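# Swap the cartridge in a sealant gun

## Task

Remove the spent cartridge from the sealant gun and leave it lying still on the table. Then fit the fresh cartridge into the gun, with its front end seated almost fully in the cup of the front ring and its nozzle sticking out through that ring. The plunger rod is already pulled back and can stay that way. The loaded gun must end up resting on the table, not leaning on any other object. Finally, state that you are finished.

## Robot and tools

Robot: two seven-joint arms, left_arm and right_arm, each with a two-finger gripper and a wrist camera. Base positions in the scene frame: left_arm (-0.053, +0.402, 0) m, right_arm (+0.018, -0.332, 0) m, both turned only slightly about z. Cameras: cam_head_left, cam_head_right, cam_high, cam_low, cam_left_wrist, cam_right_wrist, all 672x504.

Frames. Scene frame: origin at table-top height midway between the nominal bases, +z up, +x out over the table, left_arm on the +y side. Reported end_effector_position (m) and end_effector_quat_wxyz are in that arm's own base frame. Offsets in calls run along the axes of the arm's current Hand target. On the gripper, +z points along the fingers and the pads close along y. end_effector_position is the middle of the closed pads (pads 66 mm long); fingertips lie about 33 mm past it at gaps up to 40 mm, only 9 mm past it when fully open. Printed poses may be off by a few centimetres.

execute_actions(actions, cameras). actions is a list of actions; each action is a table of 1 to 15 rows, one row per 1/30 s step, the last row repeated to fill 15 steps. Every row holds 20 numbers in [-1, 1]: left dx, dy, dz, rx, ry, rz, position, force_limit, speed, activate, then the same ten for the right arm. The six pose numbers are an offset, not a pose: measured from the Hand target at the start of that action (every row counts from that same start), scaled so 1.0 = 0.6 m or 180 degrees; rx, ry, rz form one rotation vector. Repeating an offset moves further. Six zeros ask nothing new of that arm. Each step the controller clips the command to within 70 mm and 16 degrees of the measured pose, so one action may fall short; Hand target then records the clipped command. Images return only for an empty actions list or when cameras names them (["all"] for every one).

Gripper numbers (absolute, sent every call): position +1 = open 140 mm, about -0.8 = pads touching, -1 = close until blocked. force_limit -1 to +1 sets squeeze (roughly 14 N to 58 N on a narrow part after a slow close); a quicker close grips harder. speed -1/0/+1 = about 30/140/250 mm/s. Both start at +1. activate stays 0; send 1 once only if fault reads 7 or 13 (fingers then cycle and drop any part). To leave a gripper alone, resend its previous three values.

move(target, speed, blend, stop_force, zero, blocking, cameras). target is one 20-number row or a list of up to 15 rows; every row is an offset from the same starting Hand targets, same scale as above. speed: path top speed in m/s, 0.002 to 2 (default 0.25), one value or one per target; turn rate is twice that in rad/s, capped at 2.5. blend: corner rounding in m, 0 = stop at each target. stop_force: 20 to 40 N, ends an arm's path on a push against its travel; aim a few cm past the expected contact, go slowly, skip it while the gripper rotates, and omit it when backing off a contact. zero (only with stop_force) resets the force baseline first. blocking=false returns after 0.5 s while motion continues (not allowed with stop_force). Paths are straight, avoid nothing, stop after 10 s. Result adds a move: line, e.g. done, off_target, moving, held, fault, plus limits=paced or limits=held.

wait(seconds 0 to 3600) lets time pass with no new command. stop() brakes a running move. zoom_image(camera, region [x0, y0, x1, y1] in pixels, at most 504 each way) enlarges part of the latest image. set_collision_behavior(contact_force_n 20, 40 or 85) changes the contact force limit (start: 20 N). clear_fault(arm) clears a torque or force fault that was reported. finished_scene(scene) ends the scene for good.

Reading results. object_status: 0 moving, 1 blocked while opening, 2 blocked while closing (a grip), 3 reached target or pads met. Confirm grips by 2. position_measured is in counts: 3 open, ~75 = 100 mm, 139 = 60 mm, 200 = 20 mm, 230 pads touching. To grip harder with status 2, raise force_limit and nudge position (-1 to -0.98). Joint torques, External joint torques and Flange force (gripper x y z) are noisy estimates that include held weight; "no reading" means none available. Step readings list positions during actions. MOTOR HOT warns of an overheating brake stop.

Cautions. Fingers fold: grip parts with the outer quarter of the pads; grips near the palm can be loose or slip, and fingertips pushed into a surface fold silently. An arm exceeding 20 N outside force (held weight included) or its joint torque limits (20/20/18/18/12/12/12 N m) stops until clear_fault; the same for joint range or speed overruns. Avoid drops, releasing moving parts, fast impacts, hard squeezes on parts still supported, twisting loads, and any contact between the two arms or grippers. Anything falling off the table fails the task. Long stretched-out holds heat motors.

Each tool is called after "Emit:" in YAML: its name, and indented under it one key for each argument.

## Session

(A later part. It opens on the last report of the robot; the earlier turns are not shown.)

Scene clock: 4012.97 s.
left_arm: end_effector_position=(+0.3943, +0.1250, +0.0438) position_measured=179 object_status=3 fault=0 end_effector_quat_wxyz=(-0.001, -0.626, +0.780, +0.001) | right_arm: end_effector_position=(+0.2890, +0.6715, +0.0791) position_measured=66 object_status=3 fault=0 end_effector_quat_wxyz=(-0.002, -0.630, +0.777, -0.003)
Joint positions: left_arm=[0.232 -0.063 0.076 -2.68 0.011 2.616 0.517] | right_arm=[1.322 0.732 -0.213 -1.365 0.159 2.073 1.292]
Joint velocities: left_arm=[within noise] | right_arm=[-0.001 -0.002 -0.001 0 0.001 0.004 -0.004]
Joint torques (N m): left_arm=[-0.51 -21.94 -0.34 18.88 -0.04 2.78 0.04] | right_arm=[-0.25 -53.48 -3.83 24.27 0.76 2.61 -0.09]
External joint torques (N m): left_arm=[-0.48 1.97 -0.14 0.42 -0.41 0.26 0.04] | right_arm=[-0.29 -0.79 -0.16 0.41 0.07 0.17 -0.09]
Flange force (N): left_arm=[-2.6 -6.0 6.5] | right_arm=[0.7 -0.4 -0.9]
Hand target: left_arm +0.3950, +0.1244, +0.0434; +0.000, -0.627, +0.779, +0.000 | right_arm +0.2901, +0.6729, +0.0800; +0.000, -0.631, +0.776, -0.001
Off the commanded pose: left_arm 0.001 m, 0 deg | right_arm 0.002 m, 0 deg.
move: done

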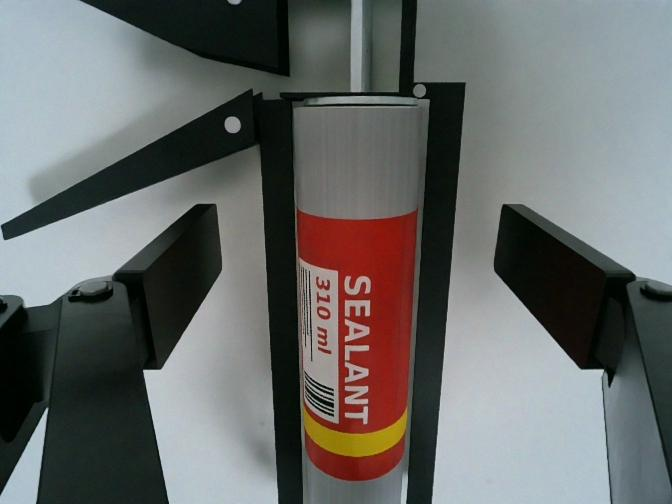

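Emit:
move:
  target:
    - [0, 0, 0, 0, 0, 0, -0.4, -1, -0.5, 0, 0, 0, 0.025, 0, 0, 0, 0.5, -0.5, 0, 0]
  speed: 0.05
  cameras: ["cam_right_wrist"]

Emit:
zoom_image:
  camera: "cam_right_wrist"
  region: [150, 150, 550, 400]

Scene clock: 4041.00 s.
left_arm: end_effector_position=(+0.3943, +0.1250, +0.0438) position_measured=179 object_status=3 fault=0 end_effector_quat_wxyz=(-0.001, -0.626, +0.780, +0.001) | right_arm: end_effector_position=(+0.2893, +0.6717, +0.0648) position_measured=66 object_status=3 fault=0 end_effector_quat_wxyz=(-0.002, -0.630, +0.776, -0.003)
Joint positions: left_arm=[0.232 -0.063 0.076 -2.68 0.011 2.616 0.517] | right_arm=[1.319 0.749 -0.209 -1.373 0.161 2.1 1.29]
Joint velocities: left_arm=[within noise] | right_arm=[-0.002 -0.001 0.001 0.003 -0.001 0.005 -0.001]
Joint torques (N m): left_arm=[-0.47 -21.96 -0.34 18.91 -0.05 2.78 0.07] | right_arm=[-0.23 -53.44 -3.86 24.12 0.97 2.65 -0.09]
External joint torques (N m): left_arm=[-0.52 2.06 -0.2 0.42 -0.42 0.25 0.07] | right_arm=[-0.23 -0.43 -0.15 0.35 0.29 0.2 -0.09]
Flange force (N): left_arm=[-2.7 -6.2 6.7] | right_arm=[-0.2 -0.5 -0.3]
Hand target: left_arm +0.3950, +0.1244, +0.0434; +0.000, -0.627, +0.779, +0.000 | right_arm +0.2901, +0.6729, +0.0650; +0.000, -0.631, +0.776, -0.001
Off the commanded pose: left_arm 0.001 m, 0 deg | right_arm 0.001 m, 0 deg.
move: done

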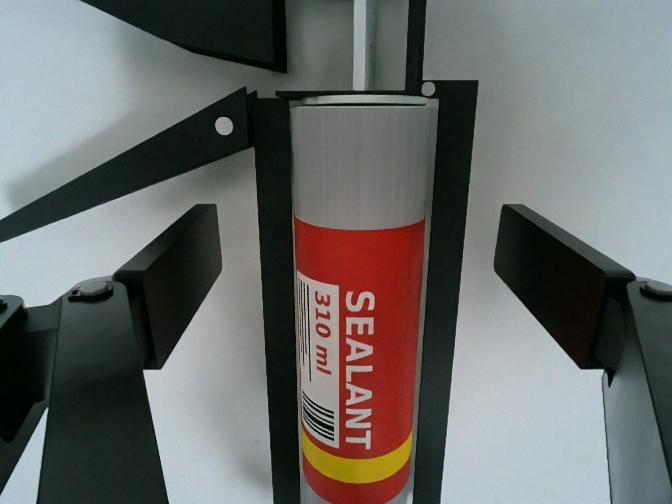

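Scaled by 1.260.

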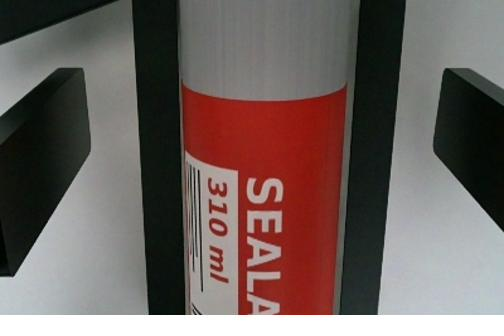

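Emit:
move:
  target:
    - [0, 0, 0, 0, 0, 0, -0.4, -1, -0.5, 0, 0, 0, 0.0117, 0, 0, 0, 0.5, -0.5, 0, 0]
  speed: 0.03
  cameras: ["cam_right_wrist"]

Emit:
move:
  target:
    - [0, 0, 0, 0, 0, 0, -0.4, -1, -0.5, 0, 0, 0, 0, 0, 0, 0, -0.15, -1, -1, 0]
  speed: 0.03
  cameras: ["cam_right_wrist", "cam_left_wrist"]

Scene clock: 4060.07 s.
left_arm: end_effector_position=(+0.3943, +0.1250, +0.0438) position_measured=179 object_status=3 fault=0 end_effector_quat_wxyz=(-0.001, -0.626, +0.780, +0.001) | right_arm: end_effector_position=(+0.2894, +0.6721, +0.0585) position_measured=66 object_status=3 fault=0 end_effector_quat_wxyz=(-0.001, -0.631, +0.776, -0.002)
Joint positions: left_arm=[0.232 -0.063 0.076 -2.68 0.011 2.616 0.517] | right_arm=[1.317 0.757 -0.205 -1.376 0.161 2.112 1.289]
Joint velocities: left_arm=[within noise] | right_arm=[-0.001 -0.001 0.001 0 -0.001 0.005 0.001]
Joint torques (N m): left_arm=[-0.51 -22.02 -0.34 18.84 -0.03 2.78 0.05] | right_arm=[-0.32 -53.48 -3.41 23.84 0.92 2.66 -0.16]
External joint torques (N m): left_arm=[-0.45 1.9 -0.11 0.38 -0.41 0.26 0.05] | right_arm=[-0.42 -0.27 0.21 0.07 0.25 0.2 -0.16]
Flange force (N): left_arm=[-2.5 -5.7 6.3] | right_arm=[0.8 -0.6 0.1]
Hand target: left_arm +0.3950, +0.1244, +0.0434; +0.000, -0.627, +0.779, +0.000 | right_arm +0.2901, +0.6729, +0.0579; +0.000, -0.631, +0.776, -0.001
Off the commanded pose: left_arm 0.001 m, 0 deg | right_arm 0.001 m, 0 deg.
move: done

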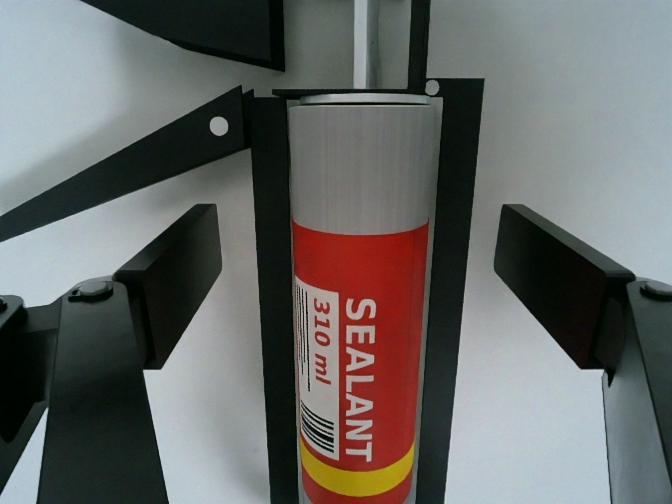

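Scene clock: 4061.20 s.
left_arm: end_effector_position=(+0.3943, +0.1250, +0.0438) position_measured=179 object_status=3 fault=0 end_effector_quat_wxyz=(-0.001, -0.626, +0.780, +0.001) | right_arm: end_effector_position=(+0.2889, +0.6726, +0.0585) position_measured=109 object_status=2 fault=0 end_effector_quat_wxyz=(-0.001, -0.631, +0.776, -0.002)
Joint positions: left_arm=[0.232 -0.063 0.076 -2.68 0.011 2.616 0.517] | right_arm=[1.316 0.757 -0.204 -1.376 0.161 2.113 1.289]
Joint torques (N m): left_arm=[-0.49 -22 -0.31 18.88 -0.04 2.78 0.07] | right_arm=[-0.35 -52.93 -4.02 23.87 0.67 2.68 -0.09]
External joint torques (N m): left_arm=[-0.46 1.94 -0.11 0.41 -0.42 0.25 0.07] | right_arm=[-0.18 0.14 -0.28 0.2 0 0.23 -0.09]
Flange force (N): left_arm=[-2.7 -5.8 6.4] | right_arm=[-1.1 -0.6 0.5]
Hand target: left_arm +0.3950, +0.1244, +0.0434; +0.000, -0.627, +0.779, +0.000 | right_arm +0.2901, +0.6729, +0.0579; +0.000, -0.631, +0.776, -0.001
Off the commanded pose: left_arm 0.001 m, 0 deg | right_arm 0.001 m, 0 deg.
move: done
Images, in order (width x height): cam_left_wrist 672x504, cam_right_wrist 672x504.

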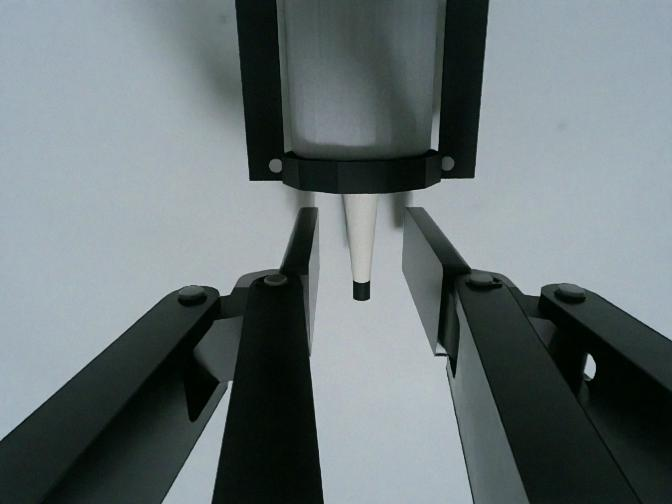

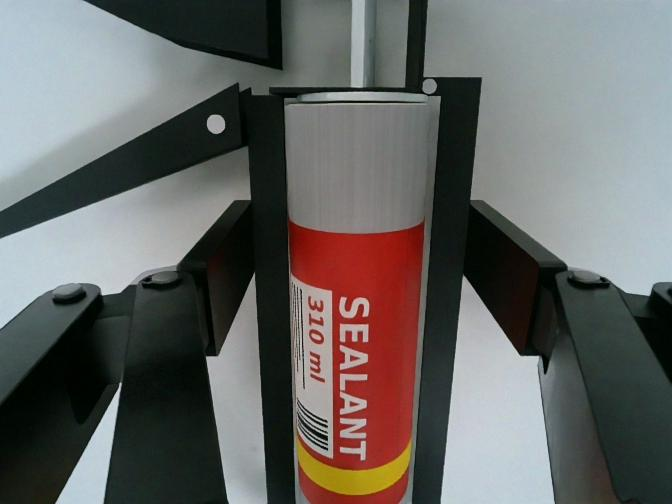

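Emit:
move:
  target:
    - [0, 0, 0, 0, 0, 0, -1, -1, -1, 0, 0, 0, 0, 0, 0, 0, -0.17, -0.4, -1, 0]
  speed: 0.03
  cameras: ["cam_right_wrist", "cam_left_wrist"]

Emit:
zoom_image:
  camera: "cam_right_wrist"
  region: [250, 60, 450, 240]

Emit:
zoom_image:
  camera: "cam_left_wrist"
  region: [230, 120, 490, 310]

Scene clock: 4074.47 s.
left_arm: end_effector_position=(+0.3943, +0.1250, +0.0438) position_measured=215 object_status=0 fault=0 end_effector_quat_wxyz=(-0.001, -0.626, +0.780, +0.001) | right_arm: end_effector_position=(+0.2889, +0.6726, +0.0585) position_measured=109 object_status=2 fault=0 end_effector_quat_wxyz=(-0.001, -0.631, +0.776, -0.002)
Joint positions: left_arm=[0.232 -0.063 0.076 -2.68 0.011 2.616 0.517] | right_arm=[1.316 0.757 -0.204 -1.376 0.161 2.113 1.289]
Joint torques (N m): left_arm=[-0.55 -22.03 -0.28 18.88 -0.04 2.75 0.06] | right_arm=[-0.43 -52.93 -4.15 23.61 0.65 2.65 -0.09]
External joint torques (N m): left_arm=[-0.57 2.1 -0.14 0.28 -0.41 0.2 0.06] | right_arm=[-0.52 0.14 -0.57 -0.11 -0.02 0.19 -0.09]
Flange force (N): left_arm=[-2.5 -5.9 6.7] | right_arm=[0.7 -0.8 0.5]
Hand target: left_arm +0.3950, +0.1244, +0.0434; +0.000, -0.627, +0.779, +0.000 | right_arm +0.2901, +0.6729, +0.0579; +0.000, -0.631, +0.776, -0.001
Off the commanded pose: left_arm 0.001 m, 0 deg | right_arm 0.001 m, 0 deg.
move: done
Images, in order (width x height): cam_left_wrist 672x504, cam_right_wrist 672x504.

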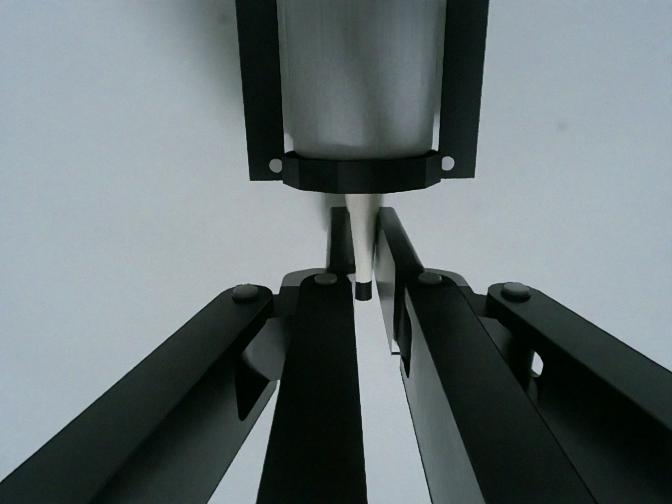

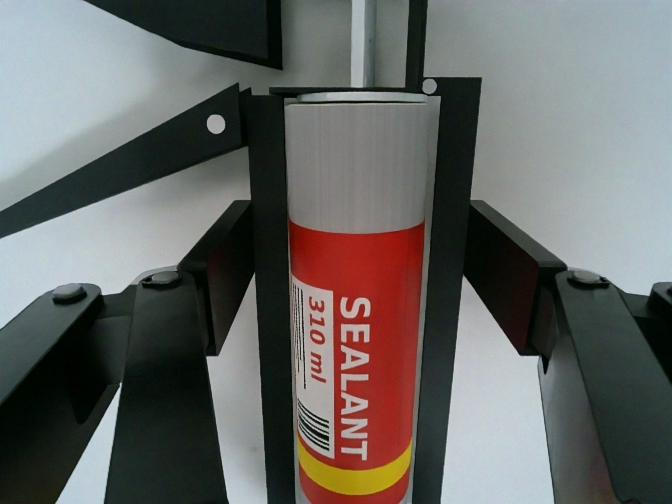

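Scaled by 2.520.

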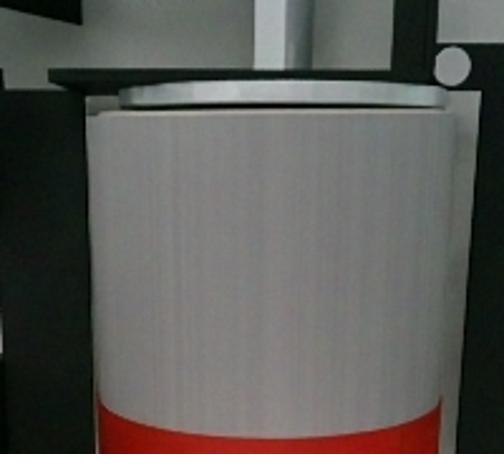

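Scaled by 1.938.

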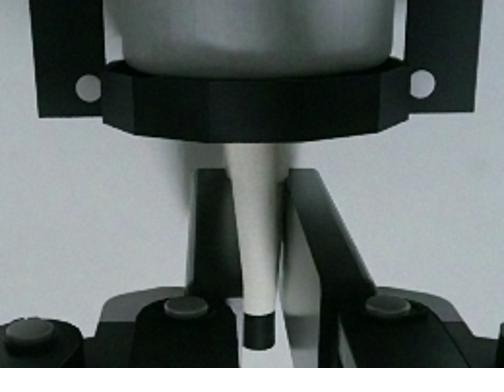

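Emit:
move:
  target:
    - [-0.005, 0, -0.001, 0, 0, 0, -1, -1, -1, 0, 0, 0, 0, 0, 0, 0, -0.17, -0.4, -1, 0]
  speed: 0.02
  cameras: ["cam_right_wrist", "cam_left_wrist"]

Emit:
zoom_image:
  camera: "cam_right_wrist"
  region: [250, 60, 450, 240]

Emit:
zoom_image:
  camera: "cam_left_wrist"
  region: [230, 120, 490, 310]

Scene clock: 4081.17 s.
left_arm: end_effector_position=(+0.3953, +0.1256, +0.0438) position_measured=215 object_status=2 fault=0 end_effector_quat_wxyz=(+0.000, -0.626, +0.780, +0.001) | right_arm: end_effector_position=(+0.2889, +0.6728, +0.0586) position_measured=109 object_status=2 fault=0 end_effector_quat_wxyz=(-0.001, -0.631, +0.776, -0.001)
Joint positions: left_arm=[0.232 -0.061 0.077 -2.677 0.011 2.615 0.517] | right_arm=[1.316 0.757 -0.204 -1.376 0.161 2.114 1.289]
Joint torques (N m): left_arm=[0.65 -22.34 0.77 20.02 0.09 2.8 0.08] | right_arm=[-0.36 -53.49 -4.03 23.89 0.65 2.59 -0.07]
External joint torques (N m): left_arm=[0.71 1.74 0.99 1.52 -0.29 0.27 0.08] | right_arm=[-0.32 -0.37 -0.36 0.18 -0.02 0.14 -0.07]
Flange force (N): left_arm=[-6.5 -6.9 5.4] | right_arm=[0.5 -0.5 -0.4]
Hand target: left_arm +0.3956, +0.1274, +0.0440; +0.000, -0.627, +0.779, +0.000 | right_arm +0.2901, +0.6729, +0.0579; +0.000, -0.631, +0.776, -0.001
Off the commanded pose: left_arm 0.002 m, 0 deg | right_arm 0.001 m, 0 deg.
move: done
Images, in order (width x height): cam_left_wrist 672x504, cam_right_wrist 672x504.

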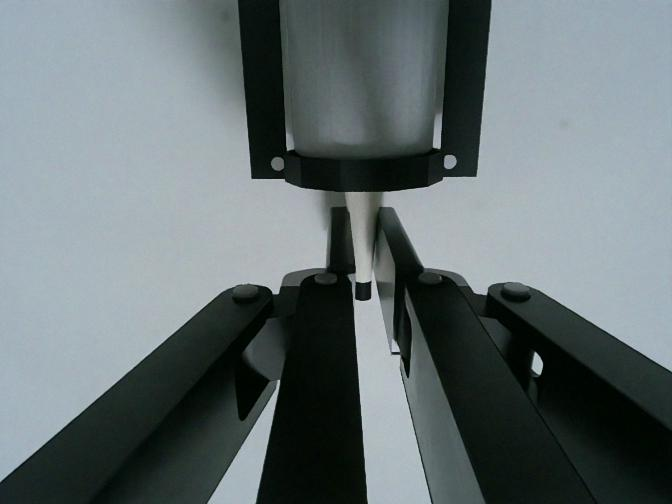

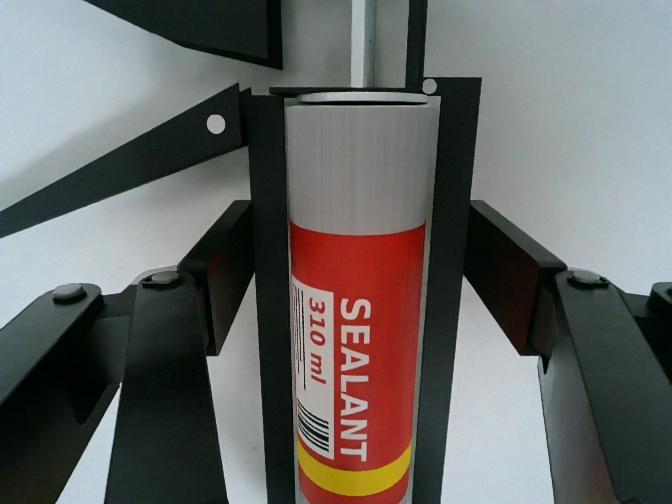

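Scaled by 2.520.

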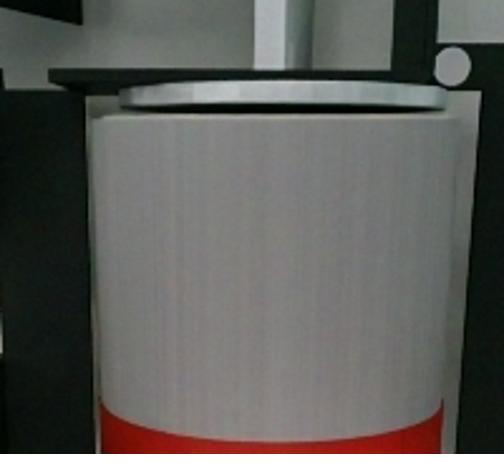

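Scaled by 1.938.

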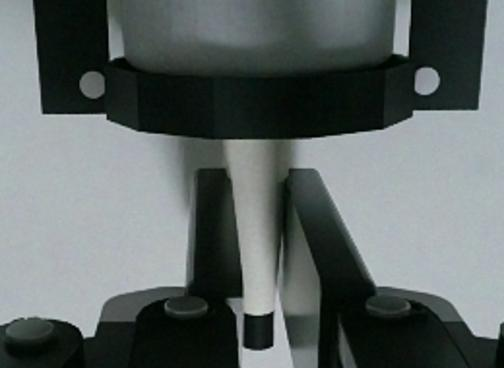

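Emit:
move:
  target:
    - [-0.005, 0, 0, 0, 0, 0, -1, -1, -1, 0, 0, 0, 0, 0, 0, 0, -0.17, -0.4, -1, 0]
  speed: 0.02
  cameras: ["cam_right_wrist", "cam_left_wrist"]

Emit:
zoom_image:
  camera: "cam_right_wrist"
  region: [250, 60, 450, 240]

Emit:
zoom_image:
  camera: "cam_left_wrist"
  region: [230, 120, 490, 310]

Scene clock: 4090.93 s.
left_arm: end_effector_position=(+0.3957, +0.1270, +0.0437) position_measured=215 object_status=2 fault=0 end_effector_quat_wxyz=(-0.001, -0.627, +0.779, +0.001) | right_arm: end_effector_position=(+0.2893, +0.6739, +0.0586) position_measured=109 object_status=2 fault=0 end_effector_quat_wxyz=(+0.001, -0.631, +0.776, -0.001)
Joint positions: left_arm=[0.233 -0.057 0.079 -2.673 0.01 2.613 0.519] | right_arm=[1.316 0.758 -0.203 -1.376 0.161 2.118 1.289]
Joint velocities: left_arm=[0 -0.001 0.001 0.001 0.002 -0.001 0.004] | right_arm=[within noise]
Joint torques (N m): left_arm=[1.62 -22.06 1.75 20 0.29 3.05 0.26] | right_arm=[-0.55 -53.77 -4.26 23.7 0.57 1.94 -0.08]
External joint torques (N m): left_arm=[1.66 2.12 1.96 1.47 -0.09 0.53 0.26] | right_arm=[-0.61 -0.69 -0.68 -0.01 -0.1 -0.52 -0.08]
Flange force (N): left_arm=[-9.2 -6.0 7.2] | right_arm=[1.1 -0.8 -1.9]
Hand target: left_arm +0.3963, +0.1303, +0.0440; +0.000, -0.627, +0.779, +0.000 | right_arm +0.2901, +0.6729, +0.0579; +0.000, -0.631, +0.776, -0.001
Off the commanded pose: left_arm 0.003 m, 0 deg | right_arm 0.001 m, 0 deg.
move: done
Images, in order (width x height): cam_left_wrist 672x504, cam_right_wrist 672x504.

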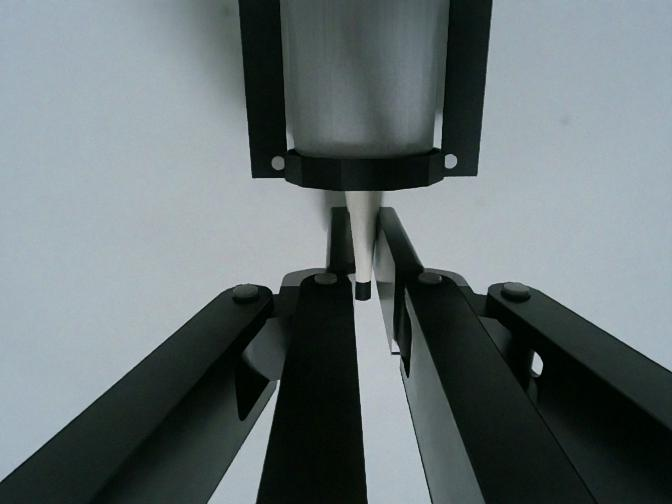

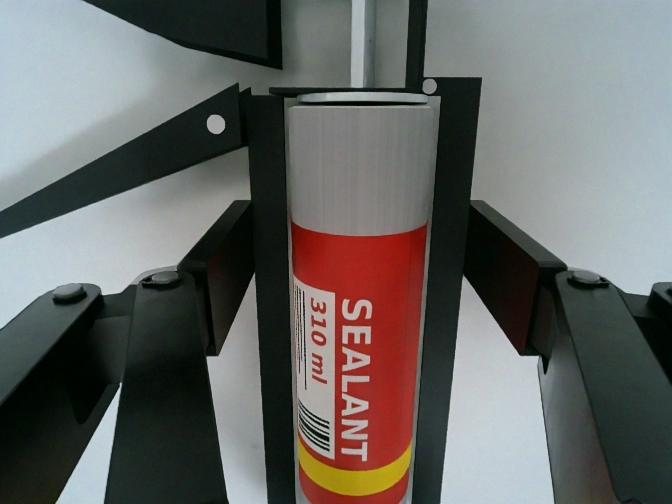

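Scaled by 2.520.

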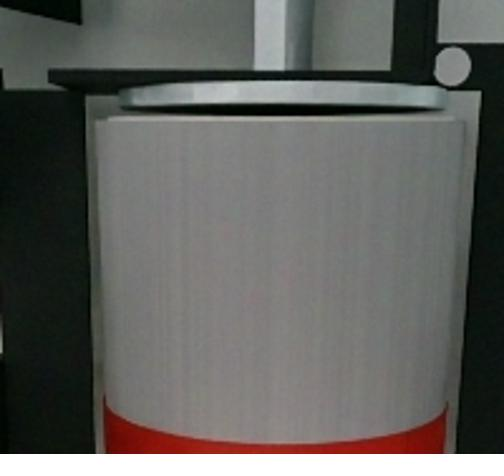

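Scaled by 1.938.

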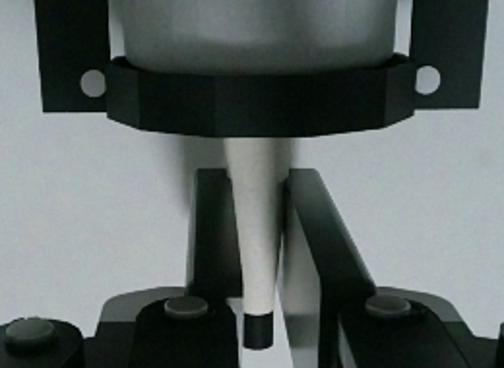

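Emit:
move:
  target:
    - [0.005, 0, 0, 0, 0, 0, -1, -1, -1, 0, 0, 0, 0, 0, 0, 0, -0.17, -0.4, -1, 0]
    - [0.005, 0, -0.0045, 0, 0, 0, -1, -1, -1, 0, 0, 0, 0, 0, 0, 0, -0.17, -0.4, -1, 0]
  speed: 0.02
  cameras: ["cam_right_wrist", "cam_left_wrist"]

Emit:
zoom_image:
  camera: "cam_right_wrist"
  region: [250, 60, 450, 240]

Emit:
zoom_image:
  camera: "cam_left_wrist"
  region: [230, 120, 490, 310]

Scene clock: 4104.23 s.
left_arm: end_effector_position=(+0.3955, +0.1268, +0.0456) position_measured=215 object_status=2 fault=0 end_effector_quat_wxyz=(-0.001, -0.627, +0.779, +0.000) | right_arm: end_effector_position=(+0.2893, +0.6739, +0.0587) position_measured=109 object_status=2 fault=0 end_effector_quat_wxyz=(+0.001, -0.631, +0.776, -0.001)
Joint positions: left_arm=[0.233 -0.064 0.079 -2.674 0.01 2.609 0.52] | right_arm=[1.316 0.757 -0.203 -1.376 0.161 2.118 1.289]
Joint velocities: left_arm=[0.002 0 0 0.001 0 -0.003 -0.001] | right_arm=[within noise]
Joint torques (N m): left_arm=[-0.1 -23.8 -0.18 19.2 0.41 2.53 0.1] | right_arm=[-0.43 -53.12 -4.16 23.72 0.72 2.59 -0.06]
External joint torques (N m): left_arm=[-0.09 0.16 0.01 0.68 0.04 0.01 0.1] | right_arm=[-0.5 0.08 -0.57 -0.07 0.04 0.11 -0.06]
Flange force (N): left_arm=[-1.4 -2.2 0.3] | right_arm=[0.4 -0.8 0.3]
Hand target: left_arm +0.3956, +0.1274, +0.0467; +0.000, -0.627, +0.779, +0.000 | right_arm +0.2901, +0.6729, +0.0579; +0.000, -0.631, +0.776, -0.001
Off the commanded pose: left_arm 0.001 m, 0 deg | right_arm 0.001 m, 0 deg.
move: done
Images, in order (width x height): cam_left_wrist 672x504, cam_right_wrist 672x504.

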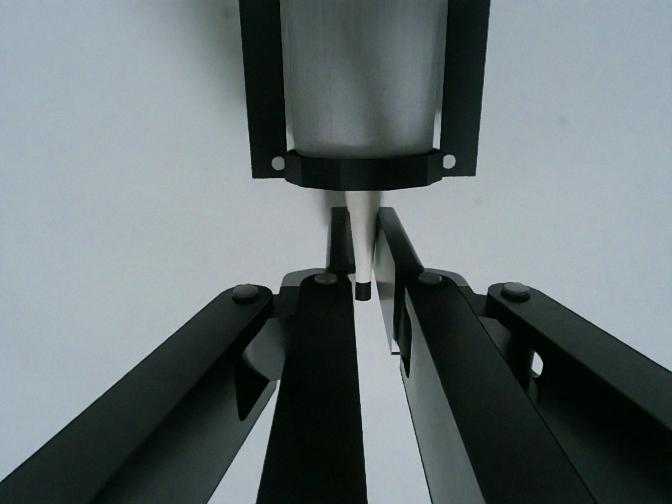

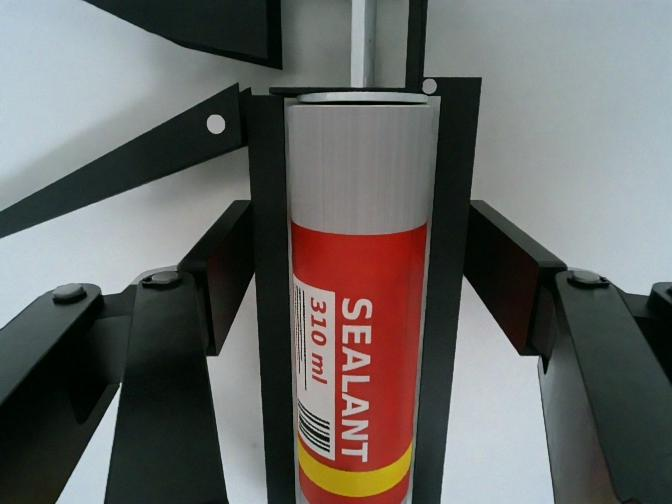

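Scaled by 2.520.

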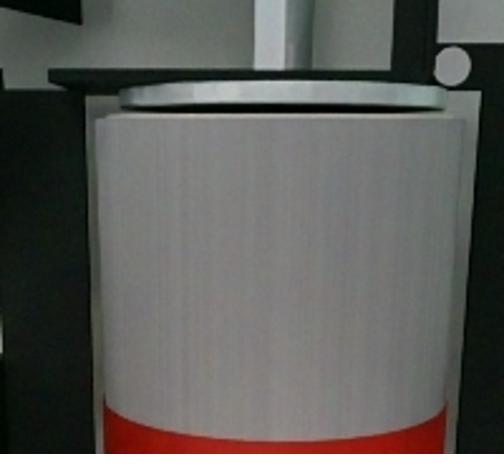

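Scaled by 1.938.

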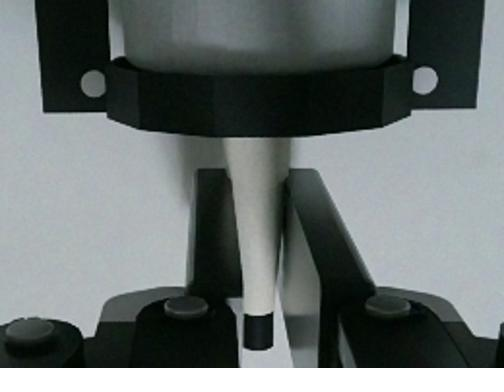

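Emit:
move:
  target:
    - [0, 0, -0.0025, 0, 0, 0, -1, -1, -1, 0, 0, 0, 0, 0, 0, 0, -0.17, -0.4, -1, 0]
  speed: 0.02
  cameras: ["cam_right_wrist", "cam_left_wrist"]

Emit:
zoom_image:
  camera: "cam_left_wrist"
  region: [230, 120, 490, 310]

Emit:
move:
  target:
    - [-0.006, 0, 0, 0, 0, 0, -1, -1, -1, 0, 0, 0, 0, 0, 0, 0, -0.17, -0.4, -1, 0]
  speed: 0.02
  cameras: ["cam_right_wrist", "cam_left_wrist"]

Emit:
zoom_image:
  camera: "cam_right_wrist"
  region: [250, 60, 450, 240]

Emit:
zoom_image:
  camera: "cam_left_wrist"
  region: [230, 120, 490, 310]

Scene clock: 4121.30 s.
left_arm: end_effector_position=(+0.3952, +0.1266, +0.0469) position_measured=215 object_status=2 fault=0 end_effector_quat_wxyz=(-0.001, -0.627, +0.779, +0.000) | right_arm: end_effector_position=(+0.2893, +0.6739, +0.0587) position_measured=109 object_status=2 fault=0 end_effector_quat_wxyz=(+0.001, -0.631, +0.776, -0.001)
Joint positions: left_arm=[0.233 -0.068 0.079 -2.674 0.01 2.604 0.52] | right_arm=[1.316 0.757 -0.203 -1.376 0.161 2.118 1.289]
Joint torques (N m): left_arm=[-0.04 -23.96 -0.24 19.42 0.4 2.46 0.06] | right_arm=[-0.43 -53.1 -4.21 23.7 0.71 2.61 -0.09]
External joint torques (N m): left_arm=[-0.01 -0.05 -0.02 0.85 0.02 -0.05 0.06] | right_arm=[-0.41 -0.09 -0.58 0.03 0.04 0.15 -0.09]
Flange force (N): left_arm=[-1.4 -2.2 -0.6] | right_arm=[0.5 -0.6 0.1]
Hand target: left_arm +0.3956, +0.1274, +0.0482; +0.000, -0.627, +0.779, +0.000 | right_arm +0.2901, +0.6729, +0.0579; +0.000, -0.631, +0.776, -0.001
Off the commanded pose: left_arm 0.002 m, 0 deg | right_arm 0.001 m, 0 deg.
move: done
Images, in order (width x height): cam_left_wrist 672x504, cam_right_wrist 672x504.

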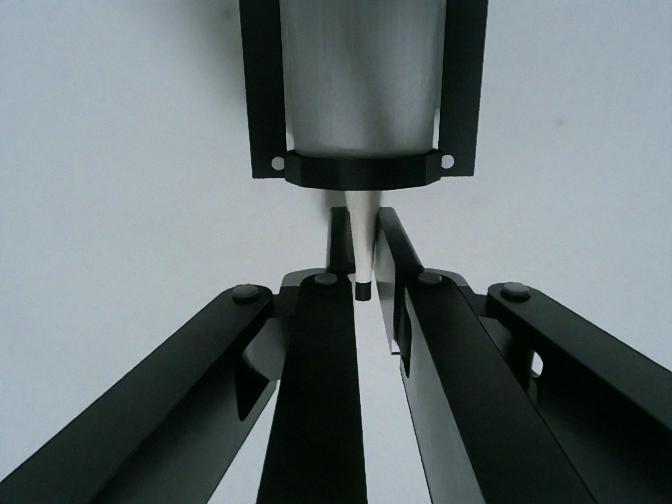

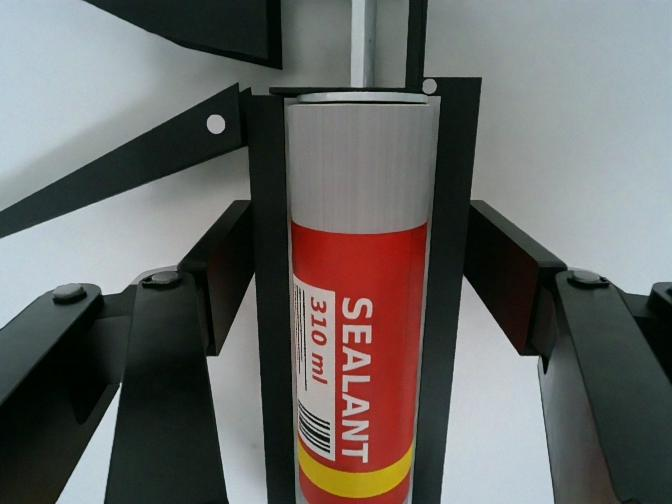

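Scaled by 1.938.

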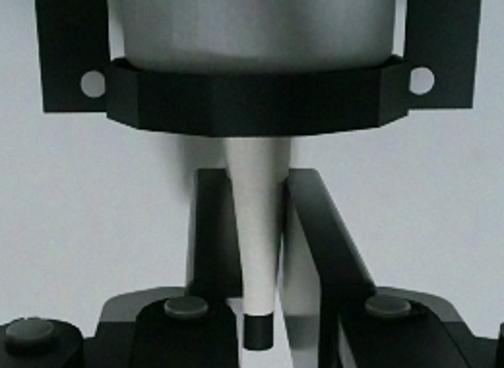

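Scene clock: 4121.80 s.
left_arm: end_effector_position=(+0.3961, +0.1297, +0.0478) position_measured=215 object_status=2 fault=0 end_effector_quat_wxyz=(+0.000, -0.629, +0.777, +0.000) | right_arm: end_effector_position=(+0.2893, +0.6739, +0.0587) position_measured=109 object_status=2 fault=0 end_effector_quat_wxyz=(+0.001, -0.631, +0.776, -0.001)
Joint positions: left_arm=[0.235 -0.067 0.083 -2.67 0.01 2.603 0.52] | right_arm=[1.316 0.757 -0.203 -1.376 0.161 2.118 1.289]
Joint torques (N m): left_arm=[0.07 -22.62 0.12 20.21 0.45 2.58 0.25] | right_arm=[-0.46 -53.11 -4.17 23.73 0.71 2.59 -0.02]
External joint torques (N m): left_arm=[0.03 1.47 0.28 1.5 0.07 0.04 0.25] | right_arm=[-0.44 -0.22 -0.56 0.13 0.04 0.14 -0.02]
Flange force (N): left_arm=[-5.2 -7.0 3.8] | right_arm=[0.3 -0.6 -0.2]
Hand target: left_arm +0.3964, +0.1309, +0.0482; +0.000, -0.627, +0.779, +0.000 | right_arm +0.2901, +0.6729, +0.0579; +0.000, -0.631, +0.776, -0.001
Off the commanded pose: left_arm 0.001 m, 0 deg | right_arm 0.001 m, 0 deg.
move: done
Images, in order (width x height): cam_left_wrist 672x504, cam_right_wrist 672x504.

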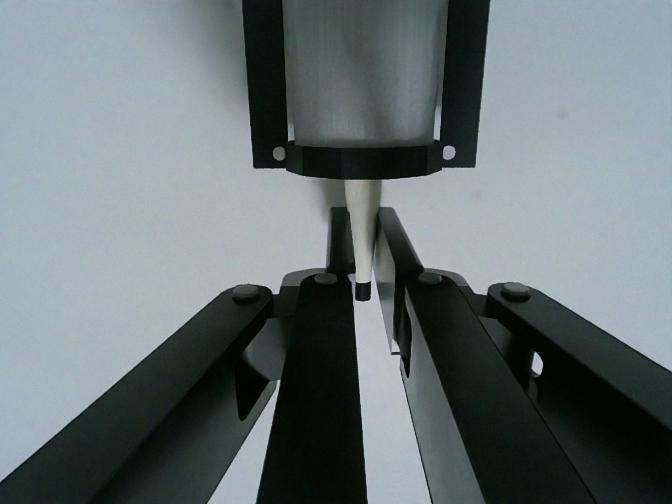

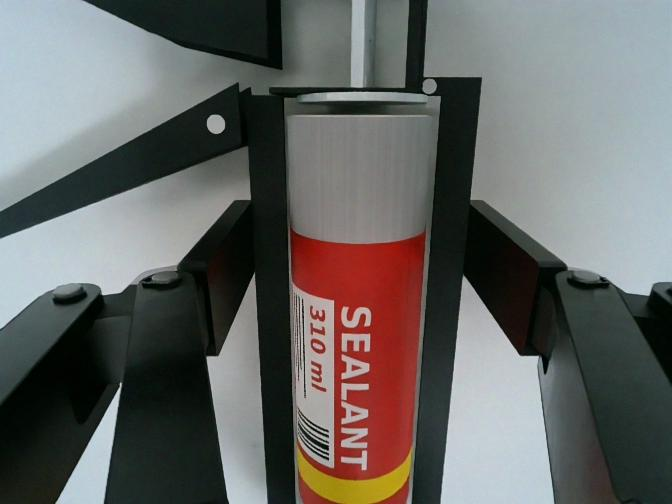

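Scaled by 2.520.

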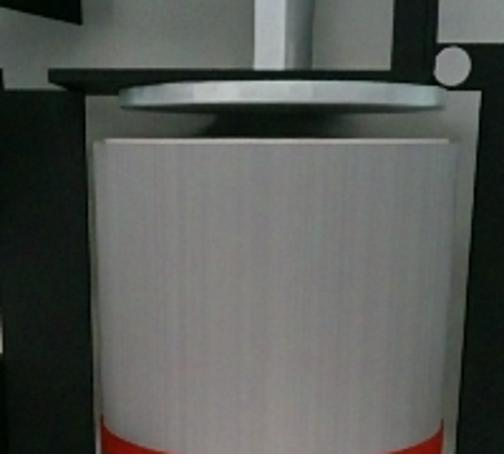

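Scaled by 1.938.

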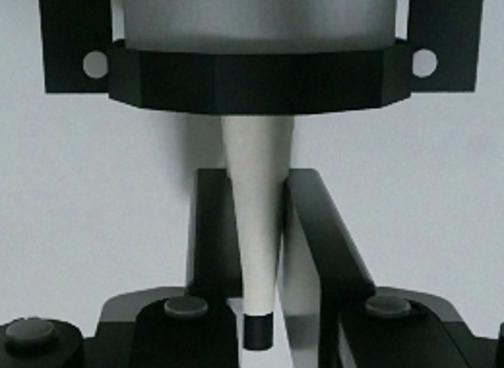

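Emit:
move:
  target:
    - [-0.008, 0, 0, 0, 0, 0, -1, -1, -1, 0, 0, 0, 0, 0, 0, 0, -0.17, -0.4, -1, 0]
  speed: 0.02
  cameras: ["cam_right_wrist", "cam_left_wrist"]

Emit:
zoom_image:
  camera: "cam_right_wrist"
  region: [250, 60, 450, 240]

Emit:
zoom_image:
  camera: "cam_left_wrist"
  region: [230, 120, 490, 310]

Scene clock: 4132.53 s.
left_arm: end_effector_position=(+0.3967, +0.1334, +0.0476) position_measured=215 object_status=2 fault=0 end_effector_quat_wxyz=(-0.001, -0.629, +0.777, +0.000) | right_arm: end_effector_position=(+0.2893, +0.6740, +0.0587) position_measured=109 object_status=2 fault=0 end_effector_quat_wxyz=(+0.001, -0.631, +0.776, -0.001)
Joint positions: left_arm=[0.238 -0.061 0.088 -2.663 0.01 2.6 0.528] | right_arm=[1.316 0.757 -0.203 -1.376 0.161 2.118 1.289]
Joint velocities: left_arm=[-0.001 0.001 0 0.001 0 0 0.004] | right_arm=[within noise]
Joint torques (N m): left_arm=[0.66 -22.94 0.83 20.47 0.65 2.81 0.22] | right_arm=[-0.45 -53.14 -4.07 23.23 0.69 1.98 0]
External joint torques (N m): left_arm=[0.6 1.31 0.96 1.81 0.27 0.3 0.22] | right_arm=[-0.48 0.14 -0.44 -0.57 0.01 -0.5 0]
Flange force (N): left_arm=[-6.6 -6.4 3.9] | right_arm=[1.6 -0.4 -0.5]
Hand target: left_arm +0.3974, +0.1356, +0.0482; +0.000, -0.627, +0.779, +0.000 | right_arm +0.2901, +0.6729, +0.0579; +0.000, -0.631, +0.776, -0.001
Off the commanded pose: left_arm 0.002 m, 0 deg | right_arm 0.002 m, 0 deg.
move: done
Images, in order (width x height): cam_left_wrist 672x504, cam_right_wrist 672x504.

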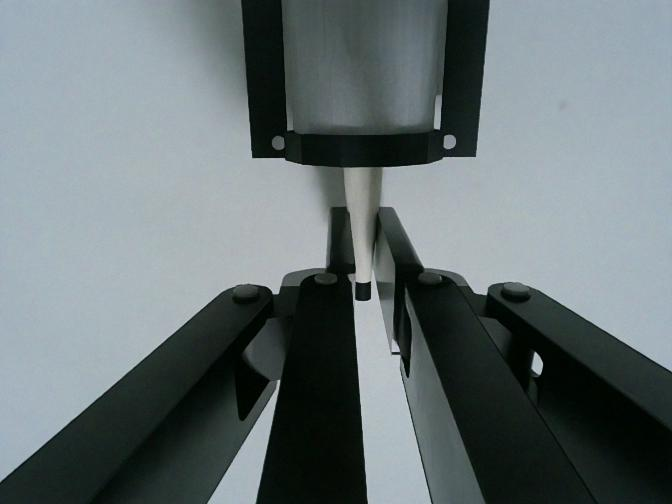

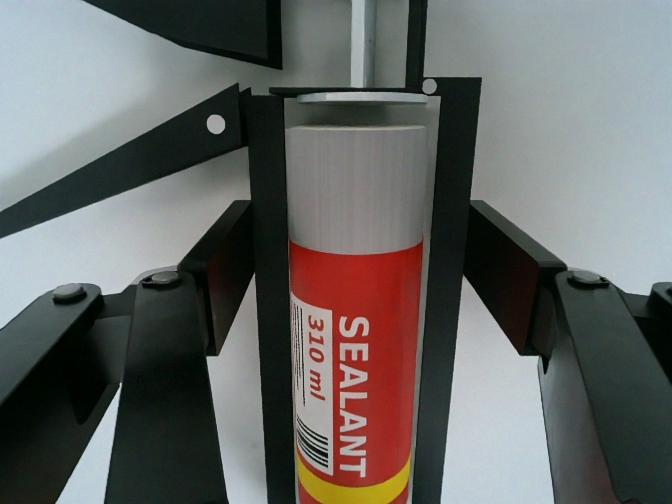

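Scaled by 2.520.

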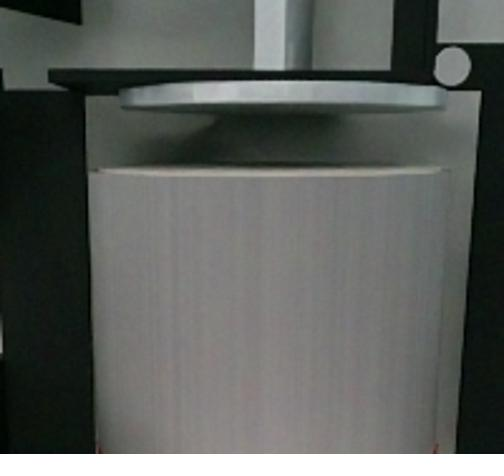

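Scaled by 1.938.

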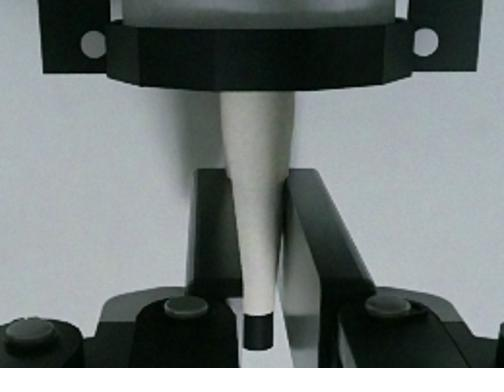

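Emit:
move:
  target:
    - [-0.004, 0, 0, 0, 0, 0, -1, -1, -1, 0, 0, 0, 0, 0, 0, 0, -0.17, -0.4, -1, 0]
  speed: 0.02
  cameras: ["cam_right_wrist", "cam_left_wrist"]

Emit:
zoom_image:
  camera: "cam_right_wrist"
  region: [250, 60, 450, 240]

Emit:
zoom_image:
  camera: "cam_left_wrist"
  region: [230, 120, 490, 310]

Scene clock: 4140.23 s.
left_arm: end_effector_position=(+0.3967, +0.1341, +0.0472) position_measured=215 object_status=2 fault=0 end_effector_quat_wxyz=(-0.002, -0.627, +0.779, +0.001) | right_arm: end_effector_position=(+0.2892, +0.6745, +0.0587) position_measured=109 object_status=2 fault=0 end_effector_quat_wxyz=(+0.001, -0.631, +0.776, +0.000)
Joint positions: left_arm=[0.238 -0.058 0.089 -2.659 0.01 2.597 0.533] | right_arm=[1.316 0.758 -0.203 -1.376 0.161 2.12 1.289]
Joint torques (N m): left_arm=[1.83 -22.96 1.83 20.74 0.6 3.21 0.3] | right_arm=[-0.61 -53.78 -4.25 23.38 0.52 1.78 -0.02]
External joint torques (N m): left_arm=[1.76 1.33 1.94 2.13 0.22 0.71 0.3] | right_arm=[-0.56 -0.56 -0.59 -0.4 -0.16 -0.7 -0.02]
Flange force (N): left_arm=[-9.4 -5.6 5.0] | right_arm=[2.5 -0.3 -1.9]
Hand target: left_arm +0.3979, +0.1379, +0.0482; +0.000, -0.627, +0.779, +0.000 | right_arm +0.2901, +0.6729, +0.0579; +0.000, -0.631, +0.776, -0.001
Off the commanded pose: left_arm 0.004 m, 0 deg | right_arm 0.002 m, 0 deg.
move: off_target (left_arm)
Images, in order (width x height): cam_left_wrist 672x504, cam_right_wrist 672x504.

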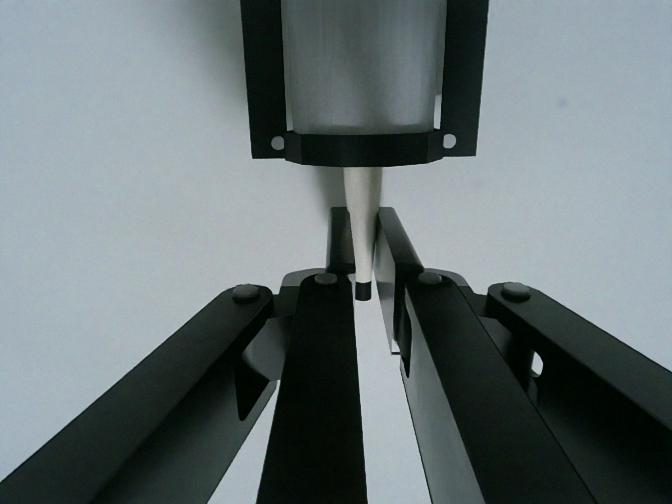

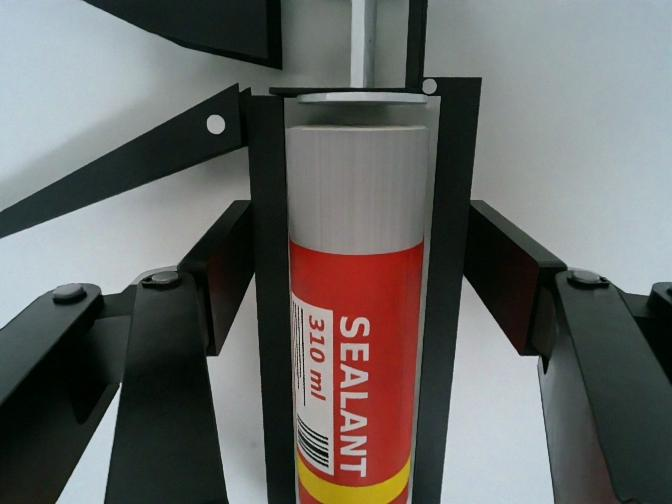

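Scaled by 2.520.

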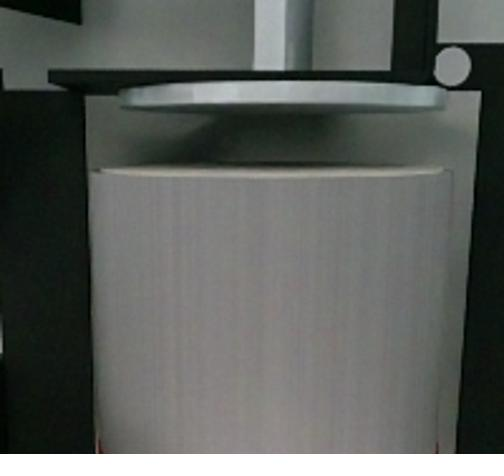

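Scaled by 1.938.

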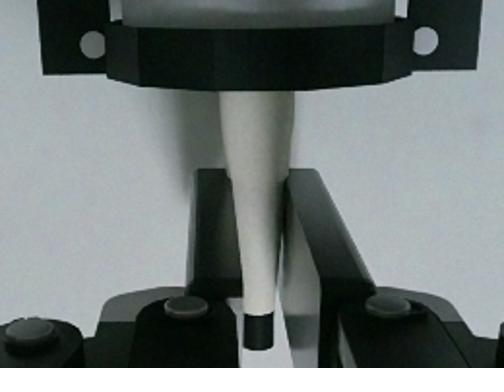

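Emit:
move:
  target:
    - [0, 0, 0.004, 0, 0, 0, -1, -1, -1, 0, 0, 0, 0, 0, 0, 0, -0.17, -0.4, -1, 0]
    - [-0.002, 0, -0.001, 0, 0, 0, -1, -1, -1, 0, 0, 0, 0, 0, 0, 0, -0.17, -0.4, -1, 0]
  speed: 0.02
  cameras: ["cam_right_wrist", "cam_left_wrist"]

Emit:
zoom_image:
  camera: "cam_right_wrist"
  region: [250, 60, 450, 240]

Emit:
zoom_image:
  camera: "cam_left_wrist"
  region: [230, 120, 490, 310]

Scene clock: 4159.23 s.
left_arm: end_effector_position=(+0.3962, +0.1345, +0.0463) position_measured=215 object_status=2 fault=0 end_effector_quat_wxyz=(-0.004, -0.627, +0.779, +0.002) | right_arm: end_effector_position=(+0.2890, +0.6748, +0.0585) position_measured=109 object_status=2 fault=0 end_effector_quat_wxyz=(+0.002, -0.632, +0.775, +0.000)
Joint positions: left_arm=[0.238 -0.054 0.09 -2.657 0.01 2.595 0.536] | right_arm=[1.316 0.758 -0.202 -1.376 0.161 2.12 1.288]
Joint velocities: left_arm=[0.001 -0.002 0 0.001 -0.001 -0.004 0] | right_arm=[within noise]
Joint torques (N m): left_arm=[2.22 -24.45 2.21 21.25 0.63 3.13 0.31] | right_arm=[-0.67 -53.56 -4.51 22.97 0.51 1.66 -0.07]
External joint torques (N m): left_arm=[2.16 -0.03 2.32 2.62 0.25 0.62 0.31] | right_arm=[-0.57 -0.42 -0.83 -0.77 -0.16 -0.82 -0.07]
Flange force (N): left_arm=[-9.2 -3.4 0.8] | right_arm=[4.1 -0.1 -1.8]
Hand target: left_arm +0.3982, +0.1391, +0.0488; +0.000, -0.627, +0.779, +0.000 | right_arm +0.2901, +0.6729, +0.0579; +0.000, -0.631, +0.776, -0.001
Off the commanded pose: left_arm 0.006 m, 0 deg | right_arm 0.002 m, 0 deg.
move: off_target (left_arm)
Images, in order (width x height): cam_left_wrist 672x504, cam_right_wrist 672x504.

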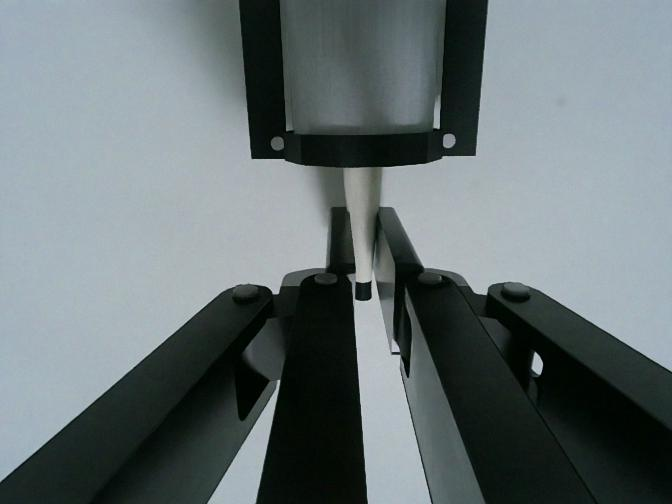

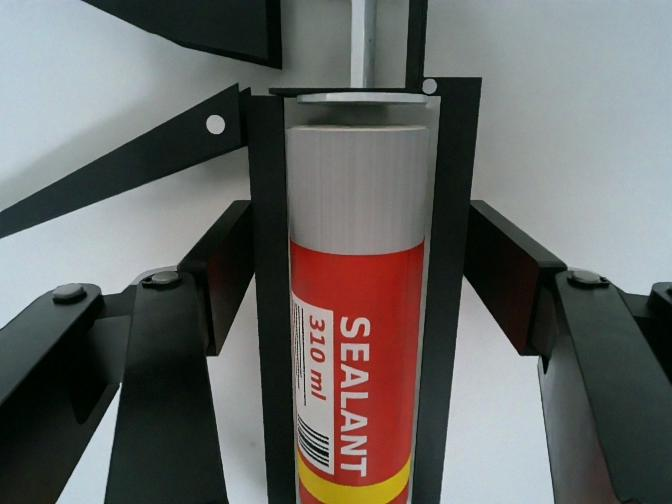

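Scaled by 2.520.

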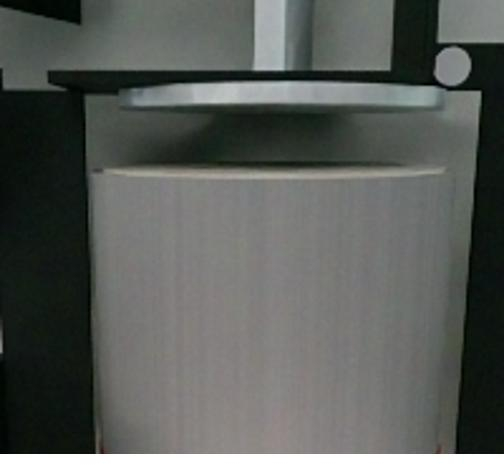

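Scaled by 1.938.

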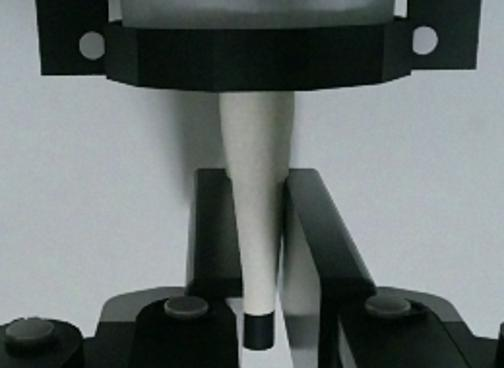

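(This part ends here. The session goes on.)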